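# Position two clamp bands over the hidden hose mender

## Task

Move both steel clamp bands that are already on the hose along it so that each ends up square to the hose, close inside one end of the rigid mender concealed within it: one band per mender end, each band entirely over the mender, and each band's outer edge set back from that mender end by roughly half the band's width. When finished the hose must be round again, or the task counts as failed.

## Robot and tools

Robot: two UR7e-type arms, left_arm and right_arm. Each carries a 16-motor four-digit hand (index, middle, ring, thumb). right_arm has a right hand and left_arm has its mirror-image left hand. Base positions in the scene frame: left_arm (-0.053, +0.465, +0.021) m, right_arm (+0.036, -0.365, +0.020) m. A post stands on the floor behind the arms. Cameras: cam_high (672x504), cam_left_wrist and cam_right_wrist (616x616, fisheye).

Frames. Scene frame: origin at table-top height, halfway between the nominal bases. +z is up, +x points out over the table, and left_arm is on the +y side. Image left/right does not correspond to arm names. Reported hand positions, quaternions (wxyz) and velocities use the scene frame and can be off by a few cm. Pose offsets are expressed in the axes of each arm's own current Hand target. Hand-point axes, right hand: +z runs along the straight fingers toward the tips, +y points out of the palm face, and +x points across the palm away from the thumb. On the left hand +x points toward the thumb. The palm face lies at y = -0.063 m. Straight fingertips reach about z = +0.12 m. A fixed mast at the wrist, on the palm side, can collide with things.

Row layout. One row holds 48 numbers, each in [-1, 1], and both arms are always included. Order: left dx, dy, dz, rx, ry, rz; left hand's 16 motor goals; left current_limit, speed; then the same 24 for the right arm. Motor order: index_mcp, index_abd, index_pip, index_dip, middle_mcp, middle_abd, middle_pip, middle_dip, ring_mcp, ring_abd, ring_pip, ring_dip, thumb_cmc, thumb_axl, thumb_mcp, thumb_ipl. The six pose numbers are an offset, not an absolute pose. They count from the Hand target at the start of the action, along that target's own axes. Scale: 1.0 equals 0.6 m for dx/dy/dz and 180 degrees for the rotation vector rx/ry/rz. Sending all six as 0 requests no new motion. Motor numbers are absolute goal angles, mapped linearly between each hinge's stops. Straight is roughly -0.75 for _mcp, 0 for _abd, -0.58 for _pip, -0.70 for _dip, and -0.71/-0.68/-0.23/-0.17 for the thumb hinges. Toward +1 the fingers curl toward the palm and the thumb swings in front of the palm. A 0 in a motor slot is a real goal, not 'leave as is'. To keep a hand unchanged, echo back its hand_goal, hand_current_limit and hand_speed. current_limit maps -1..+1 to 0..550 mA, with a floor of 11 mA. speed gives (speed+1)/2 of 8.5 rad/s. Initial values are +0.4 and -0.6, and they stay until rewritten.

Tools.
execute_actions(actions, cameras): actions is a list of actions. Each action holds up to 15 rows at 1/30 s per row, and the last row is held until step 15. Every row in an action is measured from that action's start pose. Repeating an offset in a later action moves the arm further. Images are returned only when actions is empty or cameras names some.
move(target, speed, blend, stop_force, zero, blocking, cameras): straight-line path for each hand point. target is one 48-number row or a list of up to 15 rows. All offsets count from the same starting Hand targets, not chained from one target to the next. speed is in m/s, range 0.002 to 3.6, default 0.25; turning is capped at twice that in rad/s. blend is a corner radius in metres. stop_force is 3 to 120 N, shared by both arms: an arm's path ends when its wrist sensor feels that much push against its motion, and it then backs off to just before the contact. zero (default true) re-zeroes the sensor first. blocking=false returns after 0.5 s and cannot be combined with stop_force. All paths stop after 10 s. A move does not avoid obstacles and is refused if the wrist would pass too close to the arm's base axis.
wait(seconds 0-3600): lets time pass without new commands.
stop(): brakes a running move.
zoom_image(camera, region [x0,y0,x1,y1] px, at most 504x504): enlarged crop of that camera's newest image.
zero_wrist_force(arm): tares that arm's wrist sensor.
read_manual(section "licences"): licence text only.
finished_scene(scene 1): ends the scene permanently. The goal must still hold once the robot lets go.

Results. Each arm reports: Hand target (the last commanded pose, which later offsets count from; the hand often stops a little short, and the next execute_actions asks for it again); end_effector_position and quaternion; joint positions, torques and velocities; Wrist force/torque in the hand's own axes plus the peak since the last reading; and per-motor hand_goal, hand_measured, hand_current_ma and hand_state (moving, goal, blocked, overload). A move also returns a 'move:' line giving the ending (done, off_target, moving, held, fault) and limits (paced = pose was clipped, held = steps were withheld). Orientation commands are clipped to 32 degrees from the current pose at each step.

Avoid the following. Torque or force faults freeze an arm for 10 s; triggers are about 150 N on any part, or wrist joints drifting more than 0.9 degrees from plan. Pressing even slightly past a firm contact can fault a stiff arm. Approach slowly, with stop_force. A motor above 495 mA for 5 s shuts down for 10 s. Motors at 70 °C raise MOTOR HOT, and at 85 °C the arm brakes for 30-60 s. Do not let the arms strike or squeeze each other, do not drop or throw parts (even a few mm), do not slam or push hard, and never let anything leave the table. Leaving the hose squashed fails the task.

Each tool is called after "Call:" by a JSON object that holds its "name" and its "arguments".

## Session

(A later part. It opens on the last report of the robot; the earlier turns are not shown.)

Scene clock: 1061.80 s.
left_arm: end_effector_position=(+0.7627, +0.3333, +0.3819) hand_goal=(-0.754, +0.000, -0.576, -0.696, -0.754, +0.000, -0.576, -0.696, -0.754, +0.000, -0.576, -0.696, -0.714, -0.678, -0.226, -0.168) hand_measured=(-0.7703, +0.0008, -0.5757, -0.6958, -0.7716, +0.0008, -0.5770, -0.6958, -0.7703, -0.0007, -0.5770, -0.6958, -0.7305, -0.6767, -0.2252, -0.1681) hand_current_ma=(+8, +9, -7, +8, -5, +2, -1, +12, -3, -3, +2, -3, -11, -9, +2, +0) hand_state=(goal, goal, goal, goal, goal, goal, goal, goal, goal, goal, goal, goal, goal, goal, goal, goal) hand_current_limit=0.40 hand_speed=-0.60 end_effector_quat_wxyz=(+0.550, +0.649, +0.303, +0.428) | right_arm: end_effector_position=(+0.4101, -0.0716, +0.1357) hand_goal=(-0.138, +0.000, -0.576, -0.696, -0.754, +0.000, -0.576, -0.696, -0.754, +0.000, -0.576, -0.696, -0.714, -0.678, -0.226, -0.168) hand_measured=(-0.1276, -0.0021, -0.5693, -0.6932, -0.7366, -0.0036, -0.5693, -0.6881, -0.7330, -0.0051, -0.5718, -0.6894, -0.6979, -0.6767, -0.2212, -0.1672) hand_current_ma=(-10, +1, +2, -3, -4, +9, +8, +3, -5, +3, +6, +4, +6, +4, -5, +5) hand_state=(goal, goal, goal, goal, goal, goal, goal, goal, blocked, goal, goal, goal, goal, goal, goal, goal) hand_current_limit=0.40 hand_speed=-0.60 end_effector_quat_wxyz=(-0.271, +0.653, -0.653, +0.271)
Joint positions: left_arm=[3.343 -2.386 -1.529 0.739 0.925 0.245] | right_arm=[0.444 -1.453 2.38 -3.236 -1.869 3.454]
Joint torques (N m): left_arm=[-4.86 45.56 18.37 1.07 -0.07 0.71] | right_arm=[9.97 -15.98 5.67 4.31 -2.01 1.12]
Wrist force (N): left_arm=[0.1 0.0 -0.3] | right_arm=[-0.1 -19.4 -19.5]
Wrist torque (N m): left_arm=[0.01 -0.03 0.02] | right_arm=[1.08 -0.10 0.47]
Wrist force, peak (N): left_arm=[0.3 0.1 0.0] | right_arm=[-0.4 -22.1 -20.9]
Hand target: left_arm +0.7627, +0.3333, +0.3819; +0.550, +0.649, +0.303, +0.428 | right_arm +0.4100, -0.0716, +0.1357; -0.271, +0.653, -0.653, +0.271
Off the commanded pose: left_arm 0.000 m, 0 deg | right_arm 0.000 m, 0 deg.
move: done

Call:
{"name": "move", "arguments": {"target": [[0,0,0,0,0,0,-0.754,0,-0.576,-0.696,-0.754,0,-0.576,-0.696,-0.754,0,-0.576,-0.696,-0.714,-0.678,-0.226,-0.168,0.4,-0.6,0,-0.0825,-0.0825,0,0,0,-0.137,0,-0.576,-0.696,-0.754,0,-0.576,-0.696,-0.754,0,-0.576,-0.696,-0.714,-0.678,-0.226,-0.168,0.4,-0.6],[0,0,0,0,0,0,-0.754,0,-0.576,-0.696,-0.754,0,-0.576,-0.696,-0.754,0,-0.576,-0.696,-0.714,-0.678,-0.226,-0.168,0.4,-0.6,0.1567,-0.1838,0.0189,0.0556,0,0,-0.507,0,0.4175,-0.106,-0.754,0,-0.576,-0.696,-0.754,0,-0.576,-0.696,0.506,-0.677,-0.202,0.1286,0.4,-0.6]], "speed": 0.15, "cameras": ["all"]}}

Call:
{"name": "zoom_image", "arguments": {"camera": "cam_right_wrist", "region": [280, 60, 560, 340]}}

Scene clock: 1255.77 s.
left_arm: end_effector_position=(+0.7627, +0.3333, +0.3819) hand_goal=(-0.754, +0.000, -0.576, -0.696, -0.754, +0.000, -0.576, -0.696, -0.754, +0.000, -0.576, -0.696, -0.714, -0.678, -0.226, -0.168) hand_measured=(-0.7703, +0.0008, -0.5770, -0.6958, -0.7716, +0.0008, -0.5770, -0.6958, -0.7716, +0.0008, -0.5770, -0.6958, -0.7293, -0.6777, -0.2262, -0.1672) hand_current_ma=(+9, +6, -8, +8, -1, +2, +0, +8, -3, -4, +1, -5, -6, -2, +6, -6) hand_state=(goal, goal, goal, goal, goal, goal, goal, goal, goal, goal, goal, goal, goal, goal, goal, goal) hand_current_limit=0.40 hand_speed=-0.60 end_effector_quat_wxyz=(+0.550, +0.649, +0.303, +0.428) | right_arm: end_effector_position=(+0.4960, -0.1656, +0.2058) hand_goal=(-0.508, +0.000, +0.418, -0.106, -0.754, +0.000, -0.576, -0.696, -0.754, +0.000, -0.576, -0.696, +0.506, -0.678, -0.202, +0.128) hand_measured=(-0.4761, -0.0007, +0.4098, -0.1097, -0.7342, +0.0008, -0.5705, -0.6881, -0.7306, -0.0007, -0.5705, -0.6881, +0.5115, -0.6777, -0.2005, +0.1282) hand_current_ma=(-3, +4, +3, -6, -3, +9, +8, +3, -5, +3, +0, +3, +2, +4, -4, +7) hand_state=(blocked, goal, goal, goal, goal, goal, goal, goal, blocked, goal, goal, goal, goal, goal, goal, goal) hand_current_limit=0.40 hand_speed=-0.60 end_effector_quat_wxyz=(-0.327, +0.627, -0.627, +0.327)
Joint positions: left_arm=[3.343 -2.386 -1.529 0.739 0.925 0.245] | right_arm=[0.147 -1.546 2.348 -3.329 -1.678 3.216]
Joint torques (N m): left_arm=[-5.02 45.54 17.98 1.02 0 0.72] | right_arm=[-9.43 -27.04 -30.02 -4.13 1.77 -1.86]
Wrist force (N): left_arm=[0.0 0.2 0.0] | right_arm=[0.5 0.8 -2.2]
Wrist torque (N m): left_arm=[0.02 0.00 0.00] | right_arm=[0.55 0.03 0.13]
Wrist force, peak (N): left_arm=[0.0 0.4 0.0] | right_arm=[0.0 -20.8 -21.0]
Hand target: left_arm +0.7627, +0.3333, +0.3819; +0.550, +0.649, +0.303, +0.428 | right_arm +0.4960, -0.1656, +0.2057; -0.327, +0.627, -0.627, +0.327
Off the commanded pose: left_arm 0.000 m, 0 deg | right_arm 0.000 m, 0 deg.
move: done

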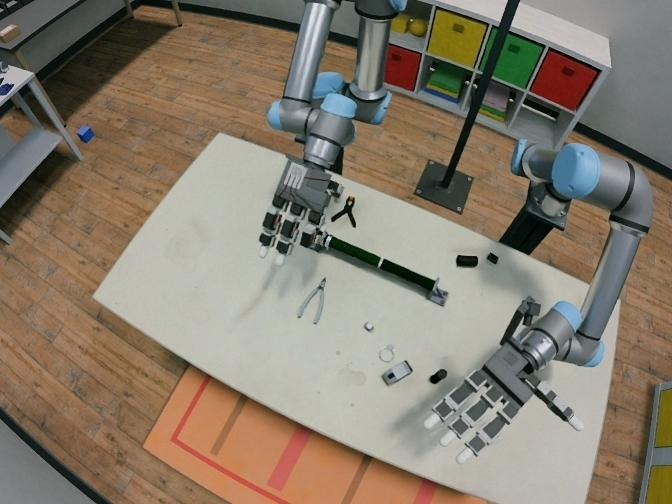

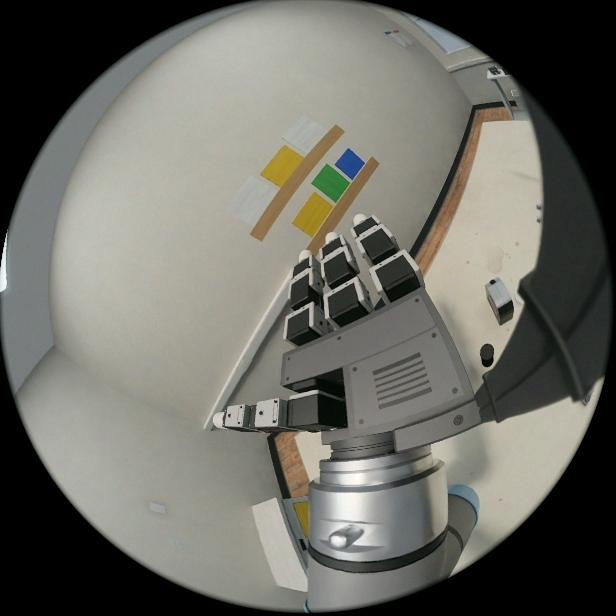

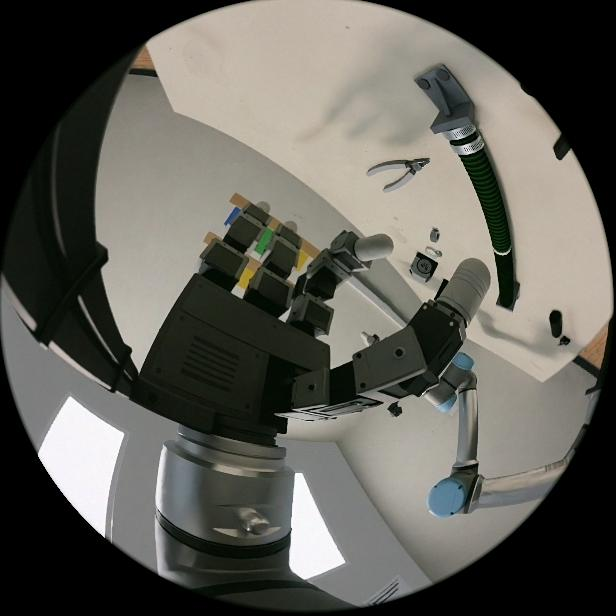

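Scaled by 1.800 from the camera's image (finer frame: 880x880).

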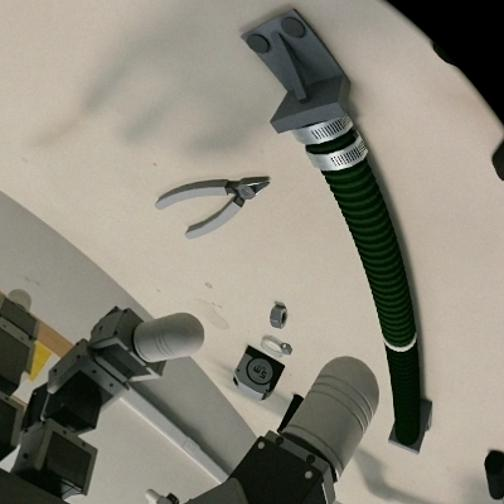

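Call:
{"name": "move", "arguments": {"target": [0,0,0,0,0,0,-0.754,0,-0.576,-0.696,-0.754,0,-0.576,-0.696,-0.754,0,-0.576,-0.696,-0.714,-0.678,-0.226,-0.168,0.4,-0.6,0,0.1443,0.1010,0,0,0,-0.507,0,0.4175,-0.106,-0.754,0,-0.576,-0.696,-0.754,0,-0.576,-0.696,0.506,-0.677,-0.202,0.1286,0.4,-0.6], "speed": 0.1, "cameras": ["cam_high","cam_right_wrist"]}}

Call:
{"name": "zoom_image", "arguments": {"camera": "cam_right_wrist", "region": [340, 90, 540, 290]}}

Call:
{"name": "zoom_image", "arguments": {"camera": "cam_high", "region": [260, 180, 400, 300]}}

Scene clock: 1344.63 s.
left_arm: end_effector_position=(+0.7627, +0.3333, +0.3819) hand_goal=(-0.754, +0.000, -0.576, -0.696, -0.754, +0.000, -0.576, -0.696, -0.754, +0.000, -0.576, -0.696, -0.714, -0.678, -0.226, -0.168) hand_measured=(-0.7703, -0.0007, -0.5770, -0.6958, -0.7716, -0.0007, -0.5770, -0.6958, -0.7716, +0.0008, -0.5770, -0.6958, -0.7293, -0.6777, -0.2262, -0.1672) hand_current_ma=(+3, +7, -6, +8, -1, +0, -3, +12, -3, -5, +3, -7, -9, -10, +2, -5) hand_state=(goal, goal, goal, goal, goal, goal, goal, goal, goal, goal, goal, goal, goal, goal, goal, goal) hand_current_limit=0.40 hand_speed=-0.60 end_effector_quat_wxyz=(+0.550, +0.649, +0.303, +0.428) | right_arm: end_effector_position=(+0.4960, -0.1656, +0.1000) hand_goal=(-0.508, +0.000, +0.418, -0.106, -0.754, +0.000, -0.576, -0.696, -0.754, +0.000, -0.576, -0.696, +0.506, -0.678, -0.202, +0.128) hand_measured=(-0.4761, -0.0021, +0.4098, -0.1097, -0.7342, -0.0021, -0.5705, -0.6881, -0.7318, -0.0007, -0.5718, -0.6881, +0.5115, -0.6767, -0.1995, +0.1273) hand_current_ma=(+0, +1, +6, -5, -3, +8, +6, +2, -8, +6, +3, +1, +1, +0, -2, +7) hand_state=(blocked, goal, goal, goal, goal, goal, goal, goal, blocked, goal, goal, goal, goal, goal, goal, goal) hand_current_limit=0.40 hand_speed=-0.60 end_effector_quat_wxyz=(-0.326, +0.627, -0.627, +0.327)
Joint positions: left_arm=[3.343 -2.386 -1.529 0.739 0.925 0.245] | right_arm=[0.146 -1.239 2.432 -3.72 -1.678 3.216]
Joint torques (N m): left_arm=[-5.46 45.38 18.09 0.91 -0.13 0.83] | right_arm=[-0.12 -21.26 -23.49 -3.23 1.33 -2.79]
Wrist force (N): left_arm=[0.1 0.2 -0.2] | right_arm=[0.7 0.6 -2.3]
Wrist torque (N m): left_arm=[0.02 -0.02 0.01] | right_arm=[0.54 -0.02 0.16]
Wrist force, peak (N): left_arm=[0.1 0.4 0.0] | right_arm=[0.6 -0.3 -2.8]
Hand target: left_arm +0.7627, +0.3333, +0.3819; +0.550, +0.649, +0.303, +0.428 | right_arm +0.4961, -0.1656, +0.1001; -0.327, +0.627, -0.627, +0.327
Off the commanded pose: left_arm 0.000 m, 0 deg | right_arm 0.000 m, 0 deg.
move: done

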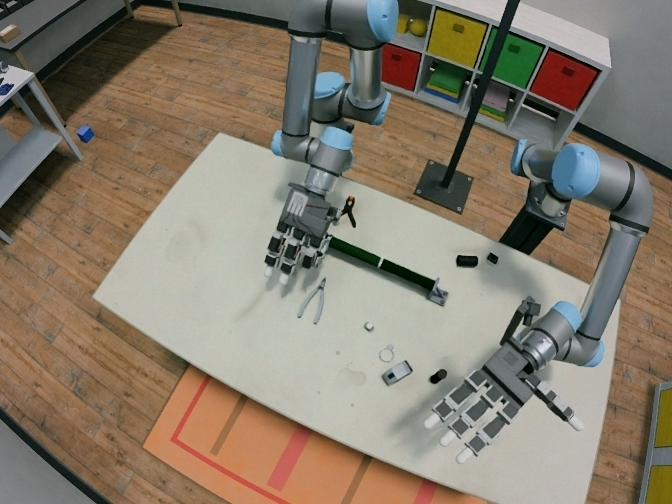

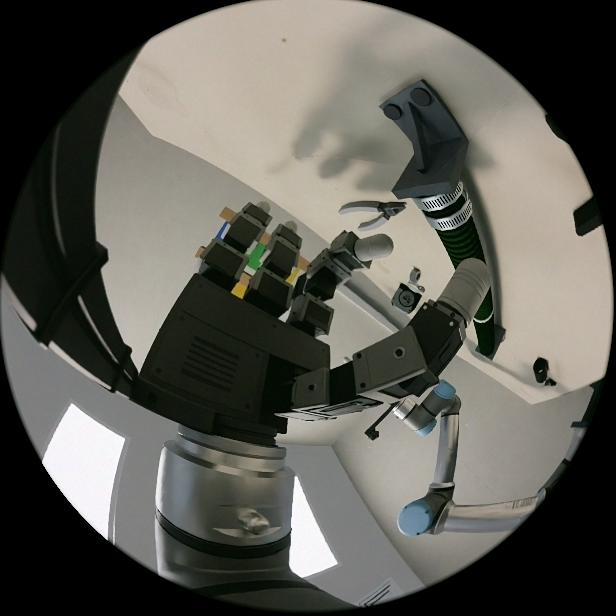

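Scaled by 2.520 from the camera's image (finer frame: 880x880).

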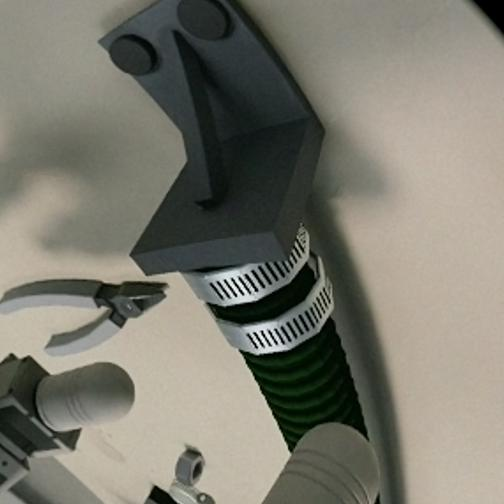

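Scaled by 3.600 from the camera's image (finer frame: 960x720).

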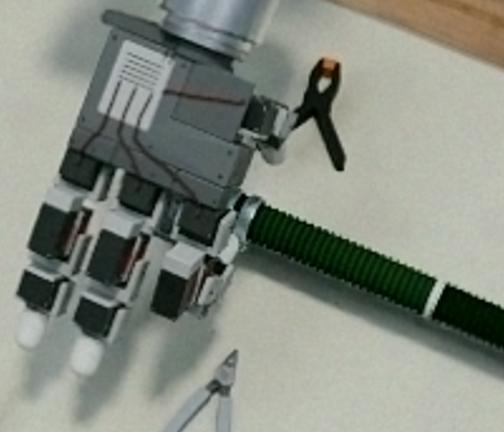

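Call:
{"name": "zoom_image", "arguments": {"camera": "cam_right_wrist", "region": [400, 165, 500, 265]}}

Scaled by 5.040 from the camera's image (finer frame: 880x880).

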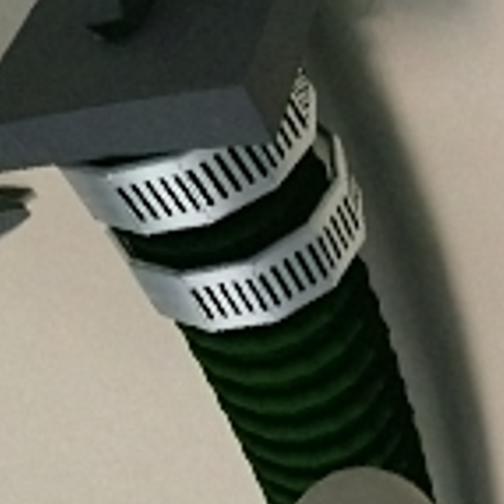

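Call:
{"name": "move", "arguments": {"target": [0,0,0,0,0,0,-0.754,0,-0.576,-0.696,-0.754,0,-0.576,-0.696,-0.754,0,-0.576,-0.696,-0.714,-0.678,-0.226,-0.168,0.4,-0.6,0.01,0.0605,0.0424,0,0,0,-0.507,0,0.4175,-0.106,-0.754,0,-0.576,-0.696,-0.754,0,-0.576,-0.696,0.506,-0.677,-0.202,0.1286,0.4,-0.6], "speed": 0.04, "stop_force": 4, "cameras": ["cam_high","cam_right_wrist"]}}

Call:
{"name": "zoom_image", "arguments": {"camera": "cam_right_wrist", "region": [340, 90, 540, 290]}}

Call:
{"name": "zoom_image", "arguments": {"camera": "cam_high", "region": [260, 180, 400, 300]}}

Scene clock: 1390.07 s.
left_arm: end_effector_position=(+0.7627, +0.3333, +0.3819) hand_goal=(-0.754, +0.000, -0.576, -0.696, -0.754, +0.000, -0.576, -0.696, -0.754, +0.000, -0.576, -0.696, -0.714, -0.678, -0.226, -0.168) hand_measured=(-0.7691, -0.0007, -0.5757, -0.6958, -0.7716, +0.0008, -0.5770, -0.6958, -0.7716, -0.0007, -0.5770, -0.6958, -0.7293, -0.6767, -0.2252, -0.1681) hand_current_ma=(+8, +2, -7, +3, -4, +5, -3, +6, +0, -2, +4, -3, -10, -12, +0, -7) hand_state=(goal, goal, goal, goal, goal, goal, goal, goal, goal, goal, goal, goal, goal, goal, goal, goal) hand_current_limit=0.40 hand_speed=-0.60 end_effector_quat_wxyz=(+0.550, +0.649, +0.303, +0.428) | right_arm: end_effector_position=(+0.4961, -0.1717, +0.0557) hand_goal=(-0.508, +0.000, +0.418, -0.106, -0.754, +0.000, -0.576, -0.696, -0.754, +0.000, -0.576, -0.696, +0.506, -0.678, -0.202, +0.128) hand_measured=(-0.4761, -0.0007, +0.4098, -0.1097, -0.7342, +0.0008, -0.5693, -0.6881, -0.7318, -0.0007, -0.5718, -0.6881, +0.5102, -0.6777, -0.2005, +0.1273) hand_current_ma=(-5, +0, +9, -6, -1, +6, +3, +3, -8, +3, +9, +0, +2, +3, -3, +5) hand_state=(blocked, goal, goal, goal, goal, goal, goal, goal, blocked, goal, goal, goal, goal, goal, goal, goal) hand_current_limit=0.40 hand_speed=-0.60 end_effector_quat_wxyz=(-0.327, +0.627, -0.627, +0.327)
Joint positions: left_arm=[3.343 -2.386 -1.529 0.739 0.925 0.245] | right_arm=[0.129 -1.087 2.446 -3.887 -1.663 3.206]
Joint torques (N m): left_arm=[-5.91 45.84 17.63 0.93 -0.12 0.68] | right_arm=[9.01 -35.46 -7.2 -1.62 -1.82 1.18]
Wrist force (N): left_arm=[0.2 0.1 0.3] | right_arm=[0.6 1.0 -2.1]
Wrist torque (N m): left_arm=[-0.02 -0.02 0.02] | right_arm=[0.56 -0.01 0.30]
Wrist force, peak (N): left_arm=[-0.3 0.3 0.0] | right_arm=[0.7 0.8 -2.4]
Hand target: left_arm +0.7627, +0.3333, +0.3819; +0.550, +0.649, +0.303, +0.428 | right_arm +0.4961, -0.1716, +0.0557; -0.327, +0.627, -0.627, +0.327
Off the commanded pose: left_arm 0.000 m, 0 deg | right_arm 0.000 m, 0 deg.
move: done

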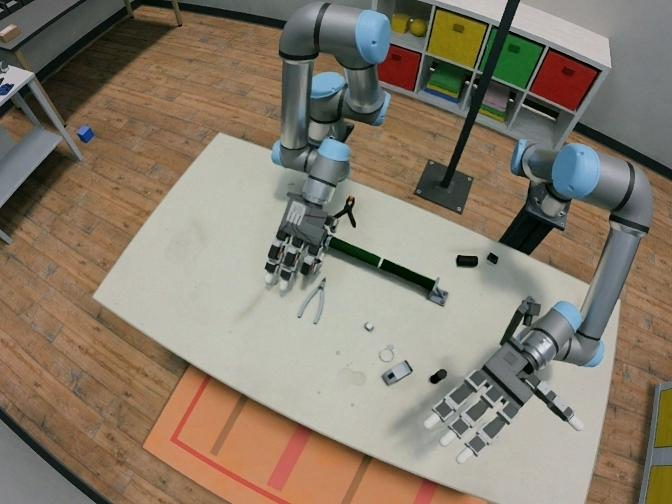

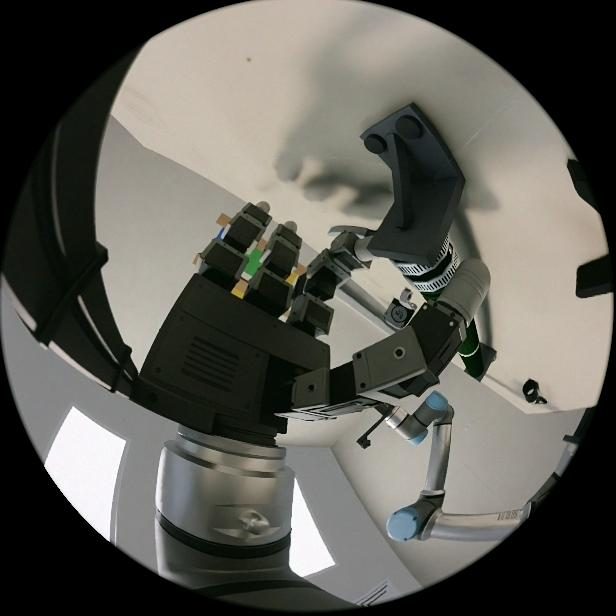

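Scaled by 2.520 from the camera's image (finer frame: 880x880).

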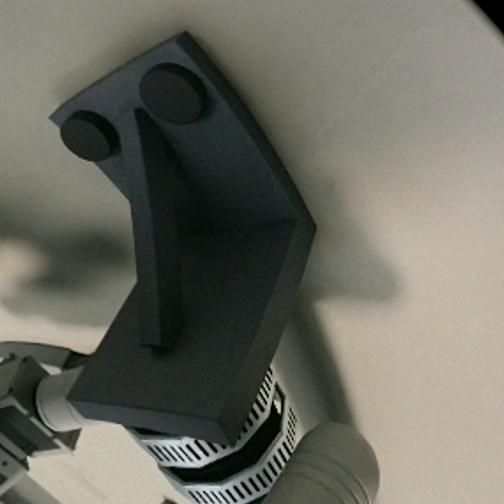

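Scaled by 3.600 from the camera's image (finer frame: 960x720).

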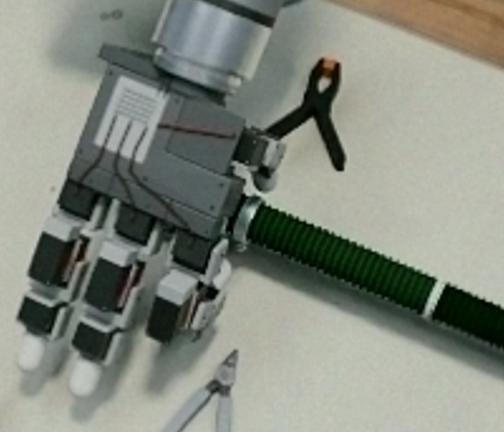

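Call:
{"name": "move", "arguments": {"target": [0,0,0,0,0,0,-0.754,0,-0.576,-0.696,-0.754,0,-0.576,-0.696,-0.754,0,-0.576,-0.696,-0.714,-0.678,-0.226,-0.168,0.4,-0.6,0,0,0,0,0,0,-0.342,0,0.4175,-0.106,-0.754,0,-0.576,-0.696,-0.754,0,-0.576,-0.696,0.506,-0.677,-0.091,0.1286,0.0,-0.9], "speed": 0.04, "cameras": ["cam_high","cam_right_wrist"]}}

Call:
{"name": "zoom_image", "arguments": {"camera": "cam_right_wrist", "region": [340, 190, 520, 370]}}

Call:
{"name": "zoom_image", "arguments": {"camera": "cam_high", "region": [290, 200, 370, 280]}}

Scene clock: 1409.03 s.
left_arm: end_effector_position=(+0.7627, +0.3333, +0.3819) hand_goal=(-0.754, +0.000, -0.576, -0.696, -0.754, +0.000, -0.576, -0.696, -0.754, +0.000, -0.576, -0.696, -0.714, -0.678, -0.226, -0.168) hand_measured=(-0.7691, -0.0007, -0.5770, -0.6958, -0.7716, -0.0007, -0.5770, -0.6958, -0.7703, +0.0008, -0.5770, -0.6958, -0.7293, -0.6777, -0.2262, -0.1672) hand_current_ma=(+9, +4, -3, +3, -8, +3, -1, +9, -1, -3, +3, -8, -5, -7, +9, +0) hand_state=(goal, goal, goal, goal, goal, goal, goal, goal, goal, goal, goal, goal, goal, goal, goal, goal) hand_current_limit=0.40 hand_speed=-0.60 end_effector_quat_wxyz=(+0.550, +0.649, +0.303, +0.428) | right_arm: end_effector_position=(+0.4961, -0.1716, +0.0557) hand_goal=(-0.342, +0.000, +0.418, -0.106, -0.754, +0.000, -0.576, -0.696, -0.754, +0.000, -0.576, -0.696, +0.506, -0.678, -0.092, +0.128) hand_measured=(-0.3386, +0.0008, +0.4098, -0.1097, -0.7342, -0.0007, -0.5705, -0.6894, -0.7306, -0.0007, -0.5705, -0.6881, +0.5127, -0.6767, -0.1470, +0.1196) hand_current_ma=(-5, +0, +2, -9, -5, +9, +6, +2, -6, +9, +7, -2, -1, +0, -26, +5) hand_state=(goal, goal, goal, goal, goal, goal, goal, goal, blocked, goal, goal, goal, goal, goal, blocked, goal) hand_current_limit=0.00 hand_speed=-0.90 end_effector_quat_wxyz=(-0.327, +0.627, -0.627, +0.327)
Joint positions: left_arm=[3.343 -2.386 -1.529 0.739 0.925 0.245] | right_arm=[0.129 -1.087 2.446 -3.887 -1.663 3.206]
Joint torques (N m): left_arm=[-6.51 45.2 18.31 0.89 -0.04 0.79] | right_arm=[7.83 -34.75 -20.83 -3.3 -1.98 2.25]
Wrist force (N): left_arm=[-0.2 0.0 0.0] | right_arm=[0.9 1.0 -3.0]
Wrist torque (N m): left_arm=[-0.03 0.02 0.00] | right_arm=[0.55 -0.04 0.29]
Wrist force, peak (N): left_arm=[0.2 0.1 0.3] | right_arm=[0.9 1.0 -3.2]
Hand target: left_arm +0.7627, +0.3333, +0.3819; +0.550, +0.649, +0.303, +0.428 | right_arm +0.4961, -0.1716, +0.0557; -0.327, +0.627, -0.627, +0.327
Off the commanded pose: left_arm 0.000 m, 0 deg | right_arm 0.000 m, 0 deg.
move: done

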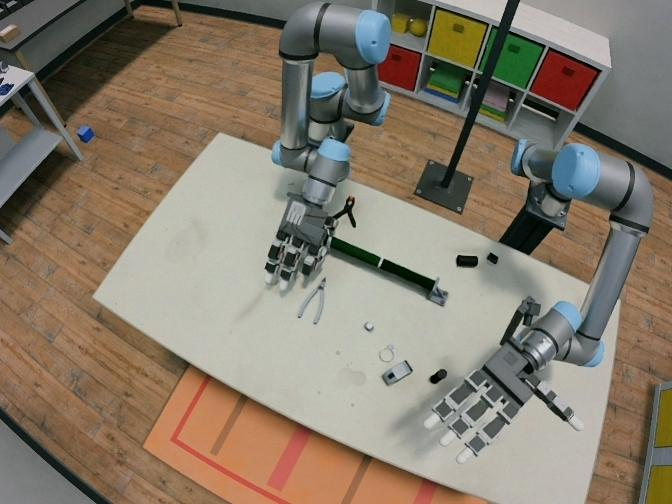

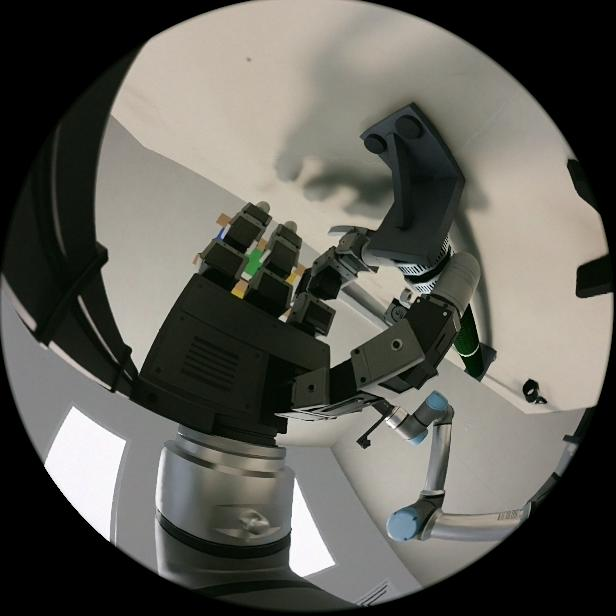

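Scaled by 2.800 from the camera's image (finer frame: 880x880).

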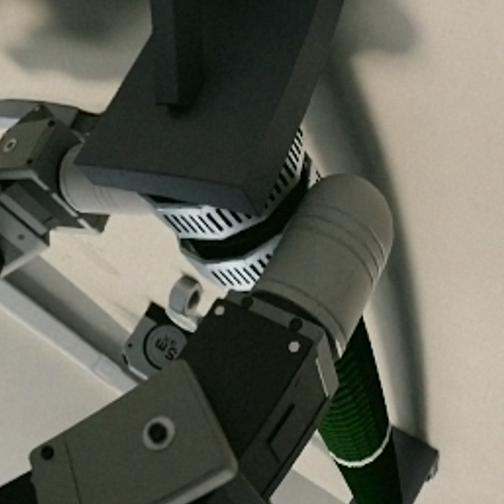

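Scaled by 6.300 from the camera's image (finer frame: 960x720).

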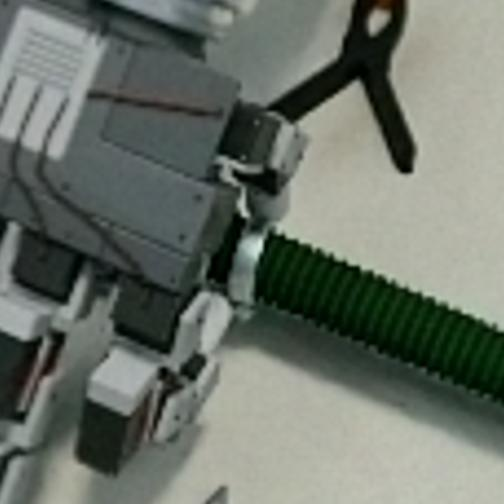

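Call:
{"name": "move", "arguments": {"target": [0,0,0,0,0,0,-0.754,0,-0.576,-0.696,-0.754,0,-0.576,-0.696,-0.754,0,-0.576,-0.696,-0.714,-0.678,-0.226,-0.168,0.4,-0.6,0,0.0067,-0.00956,0,0,0,-0.342,0,0.4175,-0.106,-0.754,0,-0.576,-0.696,-0.754,0,-0.576,-0.696,0.506,-0.677,-0.091,0.1286,0.0,-0.9], "speed": 0.03}}

Call:
{"name": "move", "arguments": {"target": [0,0,0,0,0,0,-0.754,0,-0.576,-0.696,-0.754,0,-0.576,-0.696,-0.754,0,-0.576,-0.696,-0.714,-0.678,-0.226,-0.168,0.4,-0.6,0,0,0,0,0,0,-0.25,0,0.4175,-0.106,-0.754,0,-0.576,-0.696,-0.754,0,-0.576,-0.696,0.506,-0.677,-0.03,0.1286,0.2,-0.9], "speed": 0.03, "cameras": ["cam_high","cam_right_wrist"]}}

Call:
{"name": "zoom_image", "arguments": {"camera": "cam_right_wrist", "region": [340, 190, 520, 370]}}

Call:
{"name": "zoom_image", "arguments": {"camera": "cam_high", "region": [290, 200, 370, 280]}}

Scene clock: 1428.63 s.
left_arm: end_effector_position=(+0.7627, +0.3333, +0.3819) hand_goal=(-0.754, +0.000, -0.576, -0.696, -0.754, +0.000, -0.576, -0.696, -0.754, +0.000, -0.576, -0.696, -0.714, -0.678, -0.226, -0.168) hand_measured=(-0.7703, +0.0008, -0.5770, -0.6958, -0.7716, +0.0008, -0.5770, -0.6958, -0.7703, -0.0007, -0.5770, -0.6958, -0.7305, -0.6777, -0.2262, -0.1681) hand_current_ma=(+4, +5, -4, +7, -4, +4, +4, +9, +4, -4, +5, -3, -10, -13, +5, -10) hand_state=(goal, goal, goal, goal, goal, goal, goal, goal, goal, goal, goal, goal, goal, goal, goal, goal) hand_current_limit=0.40 hand_speed=-0.60 end_effector_quat_wxyz=(+0.550, +0.649, +0.303, +0.428) | right_arm: end_effector_position=(+0.4889, -0.1716, +0.0558) hand_goal=(-0.342, +0.000, +0.418, -0.106, -0.754, +0.000, -0.576, -0.696, -0.754, +0.000, -0.576, -0.696, +0.506, -0.678, -0.092, +0.128) hand_measured=(-0.3555, -0.0007, +0.4085, -0.1072, -0.7354, -0.0007, -0.5693, -0.6881, -0.7306, -0.0007, -0.5705, -0.6881, +0.5077, -0.6820, -0.1104, +0.1196) hand_current_ma=(-8, +2, +4, -5, -3, +4, +6, +2, -7, +4, +6, +3, +4, +2, -9, +1) hand_state=(goal, goal, goal, goal, goal, goal, goal, goal, blocked, goal, goal, goal, goal, goal, goal, goal) hand_current_limit=0.00 hand_speed=-0.90 end_effector_quat_wxyz=(-0.327, +0.627, -0.627, +0.327)
Joint positions: left_arm=[3.343 -2.386 -1.529 0.739 0.925 0.245] | right_arm=[0.131 -1.092 2.464 -3.899 -1.665 3.207]
Joint torques (N m): left_arm=[-5.97 45.81 18.26 0.8 -0.03 0.8] | right_arm=[0.99 -21.29 -20.8 -0.96 -1.19 1.95]
Wrist force (N): left_arm=[0.4 0.0 0.3] | right_arm=[0.7 0.3 -1.8]
Wrist torque (N m): left_arm=[-0.03 -0.04 0.03] | right_arm=[0.48 -0.02 0.17]
Wrist force, peak (N): left_arm=[0.4 0.0 0.3] | right_arm=[0.8 1.0 -3.4]
Hand target: left_arm +0.7627, +0.3333, +0.3819; +0.550, +0.649, +0.303, +0.428 | right_arm +0.4891, -0.1716, +0.0557; -0.327, +0.627, -0.627, +0.327
Off the commanded pose: left_arm 0.000 m, 0 deg | right_arm 0.000 m, 0 deg.
move: done

Scene clock: 1429.13 s.
left_arm: end_effector_position=(+0.7627, +0.3333, +0.3819) hand_goal=(-0.754, +0.000, -0.576, -0.696, -0.754, +0.000, -0.576, -0.696, -0.754, +0.000, -0.576, -0.696, -0.714, -0.678, -0.226, -0.168) hand_measured=(-0.7703, -0.0007, -0.5770, -0.6958, -0.7716, -0.0007, -0.5770, -0.6958, -0.7716, +0.0008, -0.5770, -0.6958, -0.7293, -0.6767, -0.2262, -0.1681) hand_current_ma=(+8, +6, -10, +9, +1, +3, -3, +5, +0, -4, +3, -3, -6, -10, +8, -8) hand_state=(goal, goal, goal, goal, goal, goal, goal, goal, goal, goal, goal, goal, goal, goal, goal, goal) hand_current_limit=0.40 hand_speed=-0.60 end_effector_quat_wxyz=(+0.550, +0.649, +0.303, +0.428) | right_arm: end_effector_position=(+0.4891, -0.1716, +0.0557) hand_goal=(-0.250, +0.000, +0.418, -0.106, -0.754, +0.000, -0.576, -0.696, -0.754, +0.000, -0.576, -0.696, +0.506, -0.678, -0.030, +0.128) hand_measured=(-0.3543, -0.0007, +0.4072, -0.1072, -0.7354, -0.0007, -0.5693, -0.6881, -0.7318, +0.0008, -0.5718, -0.6881, +0.5115, -0.6788, -0.1064, +0.1139) hand_current_ma=(-48, +0, +6, -5, -2, +9, +0, +3, -5, +0, +5, +1, +2, +3, -40, +3) hand_state=(blocked, goal, goal, goal, goal, goal, goal, goal, blocked, goal, goal, goal, goal, goal, blocked, goal) hand_current_limit=0.20 hand_speed=-0.90 end_effector_quat_wxyz=(-0.327, +0.627, -0.627, +0.327)
Joint positions: left_arm=[3.343 -2.386 -1.529 0.739 0.925 0.245] | right_arm=[0.131 -1.092 2.463 -3.899 -1.665 3.207]
Joint torques (N m): left_arm=[-6.05 45.69 18.58 0.75 -0.14 0.77] | right_arm=[-7.55 -20.18 -19.95 -0.87 1.47 -0.41]
Wrist force (N): left_arm=[-0.1 0.1 0.2] | right_arm=[0.6 -0.3 -2.3]
Wrist torque (N m): left_arm=[-0.02 0.02 -0.01] | right_arm=[0.47 -0.02 0.18]
Wrist force, peak (N): left_arm=[0.0 0.0 0.3] | right_arm=[0.6 -0.3 -2.3]
Hand target: left_arm +0.7627, +0.3333, +0.3819; +0.550, +0.649, +0.303, +0.428 | right_arm +0.4891, -0.1716, +0.0557; -0.327, +0.627, -0.627, +0.327
Off the commanded pose: left_arm 0.000 m, 0 deg | right_arm 0.000 m, 0 deg.
move: done

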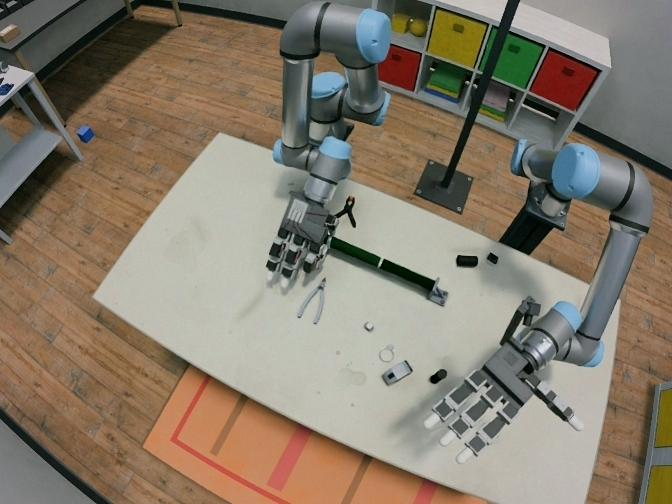

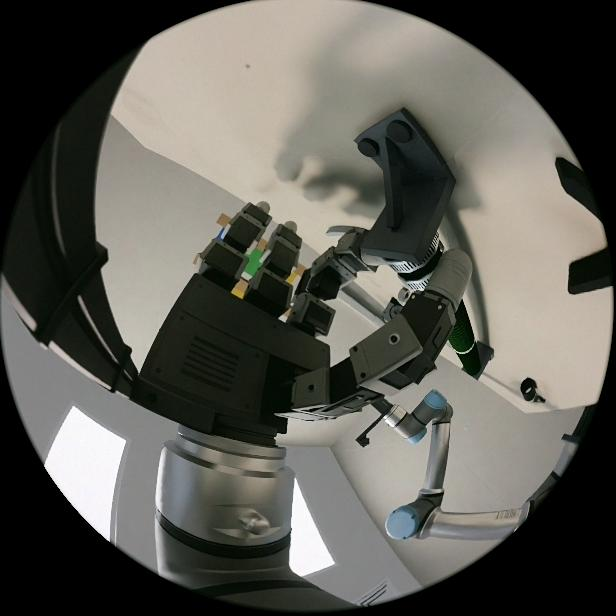

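Scaled by 2.800 from the camera's image (finer frame: 880x880).

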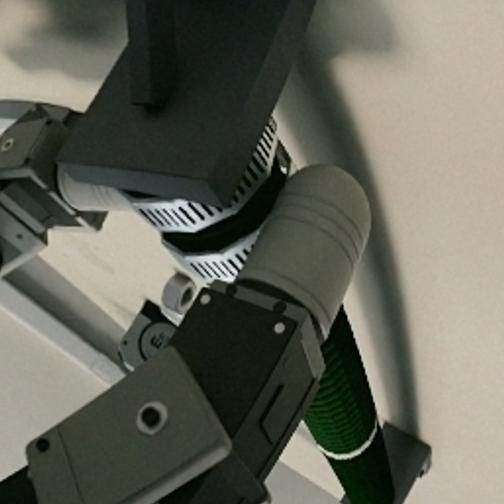

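Scaled by 6.300 from the camera's image (finer frame: 960x720).

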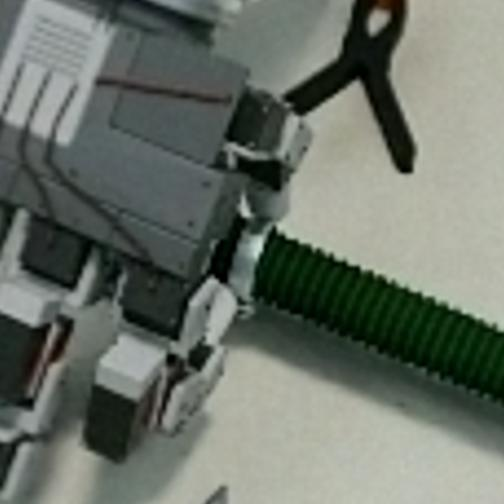

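Call:
{"name": "wait", "arguments": {"seconds": 0.3}}

Scene clock: 1438.60 s.
left_arm: end_effector_position=(+0.7627, +0.3333, +0.3819) hand_goal=(-0.754, +0.000, -0.576, -0.696, -0.754, +0.000, -0.576, -0.696, -0.754, +0.000, -0.576, -0.696, -0.714, -0.678, -0.226, -0.168) hand_measured=(-0.7703, -0.0007, -0.5770, -0.6958, -0.7716, -0.0007, -0.5770, -0.6958, -0.7716, -0.0007, -0.5770, -0.6958, -0.7293, -0.6777, -0.2262, -0.1672) hand_current_ma=(+7, +5, -4, +9, -1, +4, -3, +8, -2, -1, +1, -5, -7, -12, +4, -6) hand_state=(goal, goal, goal, goal, goal, goal, goal, goal, goal, goal, goal, goal, goal, goal, goal, goal) hand_current_limit=0.40 hand_speed=-0.60 end_effector_quat_wxyz=(+0.550, +0.649, +0.303, +0.428) | right_arm: end_effector_position=(+0.4891, -0.1716, +0.0557) hand_goal=(-0.250, +0.000, +0.418, -0.106, -0.754, +0.000, -0.576, -0.696, -0.754, +0.000, -0.576, -0.696, +0.506, -0.678, -0.030, +0.128) hand_measured=(-0.3543, +0.0008, +0.4072, -0.1059, -0.7354, +0.0008, -0.5693, -0.6894, -0.7306, -0.0007, -0.5718, -0.6894, +0.5127, -0.6788, -0.1064, +0.1149) hand_current_ma=(-49, -1, +5, -7, +0, +4, +7, +0, -8, +3, +4, -1, +1, +1, -38, +2) hand_state=(blocked, goal, goal, goal, goal, goal, goal, goal, blocked, goal, goal, goal, goal, goal, blocked, goal) hand_current_limit=0.20 hand_speed=-0.90 end_effector_quat_wxyz=(-0.327, +0.627, -0.627, +0.327)
Joint positions: left_arm=[3.343 -2.386 -1.529 0.739 0.925 0.245] | right_arm=[0.131 -1.092 2.463 -3.899 -1.665 3.207]
Joint torques (N m): left_arm=[-5.97 45.51 17.84 0.79 -0.1 0.67] | right_arm=[-8.57 -19.24 -19.95 -0.85 1.93 -2.59]
Wrist force (N): left_arm=[0.1 0.1 0.2] | right_arm=[0.5 0.0 -2.0]
Wrist torque (N m): left_arm=[-0.02 0.00 0.01] | right_arm=[0.47 -0.01 0.18]
Wrist force, peak (N): left_arm=[-0.2 0.2 0.3] | right_arm=[0.5 -0.4 -2.5]
Hand target: left_arm +0.7627, +0.3333, +0.3819; +0.550, +0.649, +0.303, +0.428 | right_arm +0.4891, -0.1716, +0.0557; -0.327, +0.627, -0.627, +0.327
Off the commanded pose: left_arm 0.000 m, 0 deg | right_arm 0.000 m, 0 deg.
wait: 0.30 s; at rest from the start

Call:
{"name": "move", "arguments": {"target": [0,0,0,0,0,0,-0.754,0,-0.576,-0.696,-0.754,0,-0.576,-0.696,-0.754,0,-0.576,-0.696,-0.714,-0.678,-0.226,-0.168,0.4,-0.6,0,0,0,0,0,0,0.002,0,0.553,-0.085,-0.754,0,-0.576,-0.696,-0.754,0,-0.576,-0.696,0.506,-0.677,0.242,0.3,0.4,-0.9], "speed": 0.03}}

Call:
{"name": "move", "arguments": {"target": [0,0,0,0,0,0,-0.754,0,-0.576,-0.696,-0.754,0,-0.576,-0.696,-0.754,0,-0.576,-0.696,-0.714,-0.678,-0.226,-0.168,0.4,-0.6,-0.01,0,0,0,0,0,0.002,0,0.553,-0.085,-0.754,0,-0.576,-0.696,-0.754,0,-0.576,-0.696,0.506,-0.677,0.242,0.3,0.4,-0.9], "speed": 0.01, "cameras": ["cam_high","cam_right_wrist"]}}

Call:
{"name": "zoom_image", "arguments": {"camera": "cam_right_wrist", "region": [340, 190, 520, 370]}}

Call:
{"name": "zoom_image", "arguments": {"camera": "cam_high", "region": [290, 200, 370, 280]}}

Scene clock: 1470.50 s.
left_arm: end_effector_position=(+0.7627, +0.3333, +0.3819) hand_goal=(-0.754, +0.000, -0.576, -0.696, -0.754, +0.000, -0.576, -0.696, -0.754, +0.000, -0.576, -0.696, -0.714, -0.678, -0.226, -0.168) hand_measured=(-0.7703, -0.0007, -0.5770, -0.6958, -0.7716, -0.0007, -0.5770, -0.6958, -0.7703, -0.0007, -0.5770, -0.6958, -0.7293, -0.6777, -0.2262, -0.1672) hand_current_ma=(+6, +6, -5, +2, -1, +3, -1, +11, -3, -3, +1, -3, -10, -9, +4, -3) hand_state=(goal, goal, goal, goal, goal, goal, goal, goal, goal, goal, goal, goal, goal, goal, goal, goal) hand_current_limit=0.40 hand_speed=-0.60 end_effector_quat_wxyz=(+0.550, +0.649, +0.303, +0.428) | right_arm: end_effector_position=(+0.4891, -0.1716, +0.0557) hand_goal=(+0.002, +0.000, +0.552, -0.086, -0.754, +0.000, -0.576, -0.696, -0.754, +0.000, -0.576, -0.696, +0.506, -0.678, +0.242, +0.300) hand_measured=(-0.3579, -0.0051, +0.4162, -0.1021, -0.7342, -0.0007, -0.5693, -0.6881, -0.7306, +0.0008, -0.5718, -0.6894, +0.5353, -0.6767, -0.1074, +0.1292) hand_current_ma=(-341, +3, -52, -6, -4, +2, +6, -1, -4, +5, +4, +1, +4, +4, -369, -139) hand_state=(blocked, goal, blocked, goal, goal, goal, goal, goal, blocked, goal, goal, goal, blocked, goal, moving, blocked) hand_current_limit=0.40 hand_speed=-0.90 end_effector_quat_wxyz=(-0.327, +0.627, -0.627, +0.327)
Joint positions: left_arm=[3.343 -2.386 -1.529 0.739 0.925 0.245] | right_arm=[0.131 -1.092 2.463 -3.899 -1.665 3.207]
Joint torques (N m): left_arm=[-6.36 45.7 17.72 0.71 0.03 0.74] | right_arm=[-8.43 -20.13 -20.57 -1.06 1.88 -2.73]
Wrist force (N): left_arm=[0.4 -0.2 0.2] | right_arm=[0.5 0.2 -0.9]
Wrist torque (N m): left_arm=[-0.05 -0.05 0.05] | right_arm=[0.46 -0.03 0.20]
Wrist force, peak (N): left_arm=[0.4 -0.2 0.2] | right_arm=[0.7 -0.5 -2.4]
Hand target: left_arm +0.7627, +0.3333, +0.3819; +0.550, +0.649, +0.303, +0.428 | right_arm +0.4891, -0.1716, +0.0557; -0.327, +0.627, -0.627, +0.327
Off the commanded pose: left_arm 0.000 m, 0 deg | right_arm 0.000 m, 0 deg.
move: done

Scene clock: 1471.37 s.
left_arm: end_effector_position=(+0.7627, +0.3333, +0.3819) hand_goal=(-0.754, +0.000, -0.576, -0.696, -0.754, +0.000, -0.576, -0.696, -0.754, +0.000, -0.576, -0.696, -0.714, -0.678, -0.226, -0.168) hand_measured=(-0.7703, +0.0008, -0.5770, -0.6958, -0.7716, -0.0007, -0.5770, -0.6958, -0.7703, -0.0007, -0.5770, -0.6958, -0.7293, -0.6767, -0.2262, -0.1672) hand_current_ma=(+8, +7, -10, +7, +1, +3, +1, +13, -4, -2, +5, -4, -11, -9, +2, -4) hand_state=(goal, goal, goal, goal, goal, goal, goal, goal, goal, goal, goal, goal, goal, goal, goal, goal) hand_current_limit=0.40 hand_speed=-0.60 end_effector_quat_wxyz=(+0.550, +0.649, +0.303, +0.428) | right_arm: end_effector_position=(+0.4891, -0.1655, +0.0557) hand_goal=(+0.002, +0.000, +0.552, -0.086, -0.754, +0.000, -0.576, -0.696, -0.754, +0.000, -0.576, -0.696, +0.506, -0.678, +0.242, +0.300) hand_measured=(-0.3591, +0.0242, +0.4149, -0.1008, -0.7342, -0.0007, -0.5705, -0.6894, -0.7306, -0.0007, -0.5705, -0.6881, +0.5466, -0.6693, -0.1074, +0.1292) hand_current_ma=(-346, +3, -49, -7, -1, +2, +8, +6, -5, +6, +5, +1, +7, +5, -392, -138) hand_state=(blocked, blocked, blocked, goal, goal, goal, goal, goal, blocked, goal, goal, goal, blocked, goal, blocked, blocked) hand_current_limit=0.40 hand_speed=-0.90 end_effector_quat_wxyz=(-0.327, +0.627, -0.627, +0.327)
Joint positions: left_arm=[3.343 -2.386 -1.529 0.739 0.925 0.245] | right_arm=[0.149 -1.09 2.455 -3.892 -1.68 3.218]
Joint torques (N m): left_arm=[-6.16 45.39 17.96 0.76 -0.01 0.9] | right_arm=[-7.24 -22.7 -11.81 -2.02 0.13 1.08]
Wrist force (N): left_arm=[0.4 -0.2 -0.2] | right_arm=[1.2 -0.8 0.7]
Wrist torque (N m): left_arm=[-0.01 -0.05 0.03] | right_arm=[0.42 0.06 0.14]
Wrist force, peak (N): left_arm=[0.4 -0.2 -0.2] | right_arm=[5.2 -1.2 -2.2]
Hand target: left_arm +0.7627, +0.3333, +0.3819; +0.550, +0.649, +0.303, +0.428 | right_arm +0.4891, -0.1656, +0.0557; -0.327, +0.627, -0.627, +0.327
Off the commanded pose: left_arm 0.000 m, 0 deg | right_arm 0.000 m, 0 deg.
move: done

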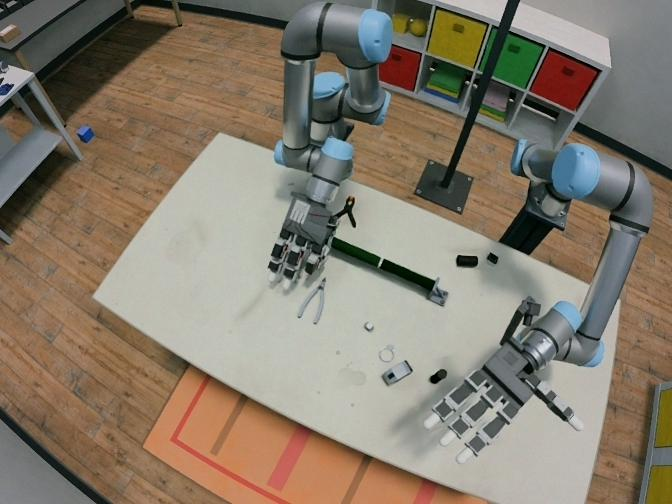

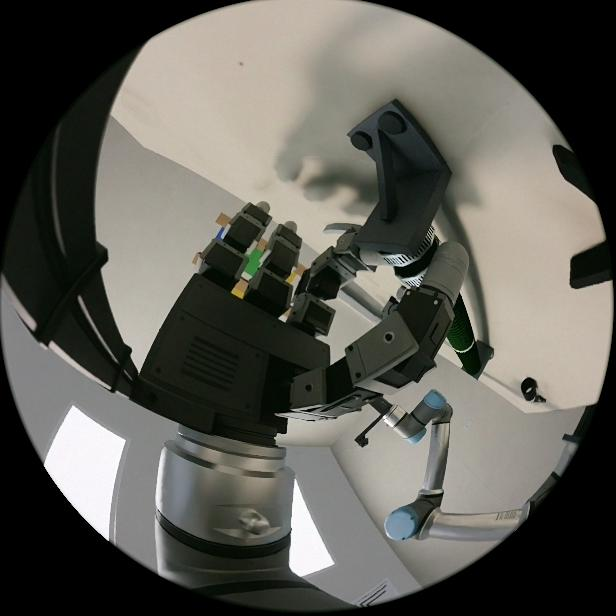

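Scaled by 2.800 from the camera's image (finer frame: 880x880).

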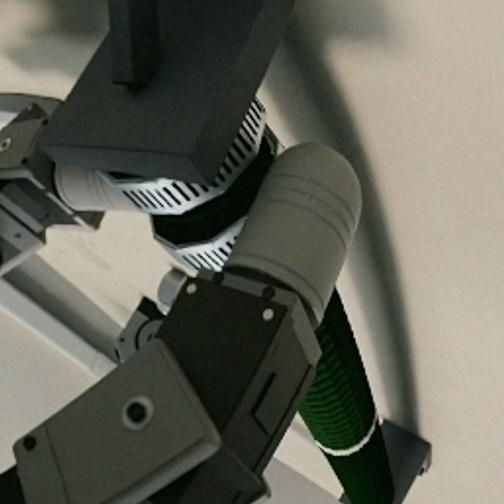

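Scaled by 6.300 from the camera's image (finer frame: 960x720).

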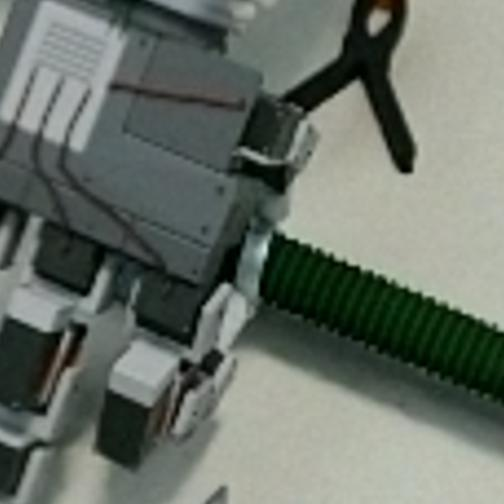

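Call:
{"name": "move", "arguments": {"target": [0,0,0,0,0,0,-0.754,0,-0.576,-0.696,-0.754,0,-0.576,-0.696,-0.754,0,-0.576,-0.696,-0.714,-0.678,-0.226,-0.168,0.4,-0.6,-0.0333,0,0,0,0,0,0.002,0,0.553,-0.085,-0.754,0,-0.576,-0.696,-0.754,0,-0.576,-0.696,0.506,-0.677,0.242,0.3,0.4,-0.9], "speed": 0.02, "cameras": ["cam_high","cam_right_wrist"]}}

Call:
{"name": "zoom_image", "arguments": {"camera": "cam_right_wrist", "region": [340, 190, 520, 370]}}

Call:
{"name": "zoom_image", "arguments": {"camera": "cam_high", "region": [290, 200, 370, 280]}}

Scene clock: 1492.37 s.
left_arm: end_effector_position=(+0.7627, +0.3333, +0.3819) hand_goal=(-0.754, +0.000, -0.576, -0.696, -0.754, +0.000, -0.576, -0.696, -0.754, +0.000, -0.576, -0.696, -0.714, -0.678, -0.226, -0.168) hand_measured=(-0.7703, -0.0007, -0.5770, -0.6958, -0.7716, -0.0007, -0.5770, -0.6958, -0.7703, -0.0007, -0.5770, -0.6958, -0.7293, -0.6767, -0.2252, -0.1672) hand_current_ma=(+4, +5, -10, +8, -1, +1, -3, +10, +0, -7, +4, -4, -7, -9, +5, -6) hand_state=(goal, goal, goal, goal, goal, goal, goal, goal, goal, goal, goal, goal, goal, goal, goal, goal) hand_current_limit=0.40 hand_speed=-0.60 end_effector_quat_wxyz=(+0.550, +0.649, +0.303, +0.428) | right_arm: end_effector_position=(+0.4891, -0.1456, +0.0557) hand_goal=(+0.002, +0.000, +0.552, -0.086, -0.754, +0.000, -0.576, -0.696, -0.754, +0.000, -0.576, -0.696, +0.506, -0.678, +0.242, +0.300) hand_measured=(-0.3591, +0.0140, +0.4162, -0.1008, -0.7354, -0.0007, -0.5705, -0.6894, -0.7306, -0.0007, -0.5718, -0.6881, +0.5479, -0.6704, -0.1074, +0.1282) hand_current_ma=(-347, -1, -52, -8, -4, +8, +2, +5, -6, +7, +4, +1, +8, +0, -387, -135) hand_state=(blocked, goal, blocked, goal, goal, goal, goal, goal, blocked, goal, goal, goal, blocked, goal, blocked, blocked) hand_current_limit=0.40 hand_speed=-0.90 end_effector_quat_wxyz=(-0.327, +0.627, -0.627, +0.327)
Joint positions: left_arm=[3.343 -2.386 -1.529 0.739 0.925 0.245] | right_arm=[0.207 -1.083 2.427 -3.867 -1.728 3.252]
Joint torques (N m): left_arm=[-6.41 45.82 17.84 0.71 -0.09 0.88] | right_arm=[-8.49 -25.89 -5.34 -3.22 1.63 -0.61]
Wrist force (N): left_arm=[0.2 -0.2 0.2] | right_arm=[0.5 -0.2 -0.7]
Wrist torque (N m): left_arm=[-0.05 -0.02 0.03] | right_arm=[0.50 0.09 0.11]
Wrist force, peak (N): left_arm=[0.3 -0.1 0.1] | right_arm=[3.3 -1.3 -1.6]
Hand target: left_arm +0.7627, +0.3333, +0.3819; +0.550, +0.649, +0.303, +0.428 | right_arm +0.4891, -0.1457, +0.0557; -0.327, +0.627, -0.627, +0.327
Off the commanded pose: left_arm 0.000 m, 0 deg | right_arm 0.000 m, 0 deg.
move: done

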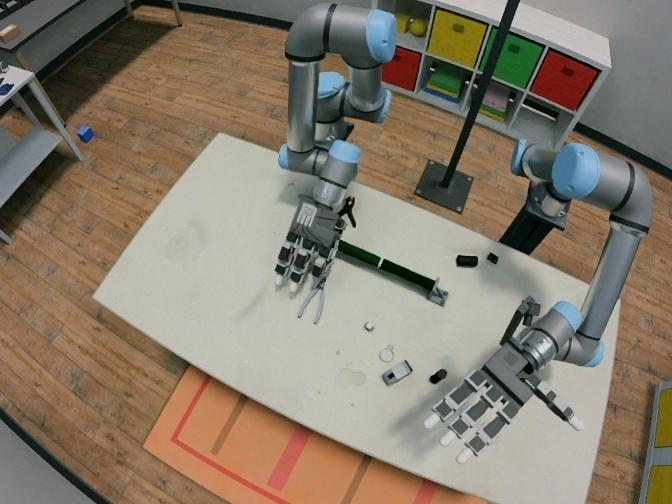

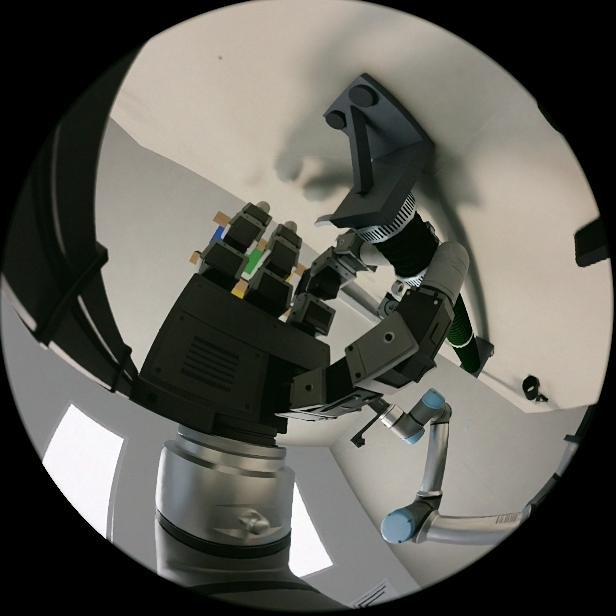

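Scaled by 2.800 from the camera's image (finer frame: 880x880).

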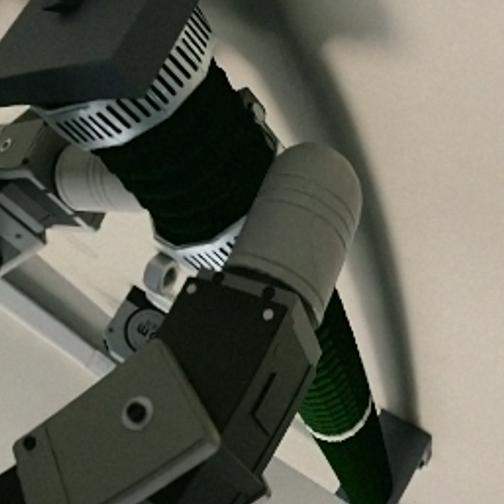

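Scaled by 6.300 from the camera's image (finer frame: 960x720).

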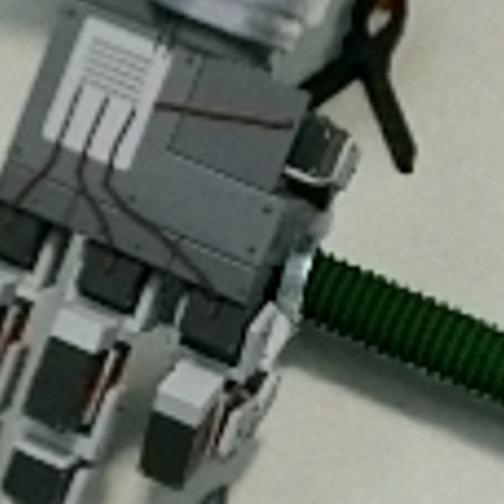

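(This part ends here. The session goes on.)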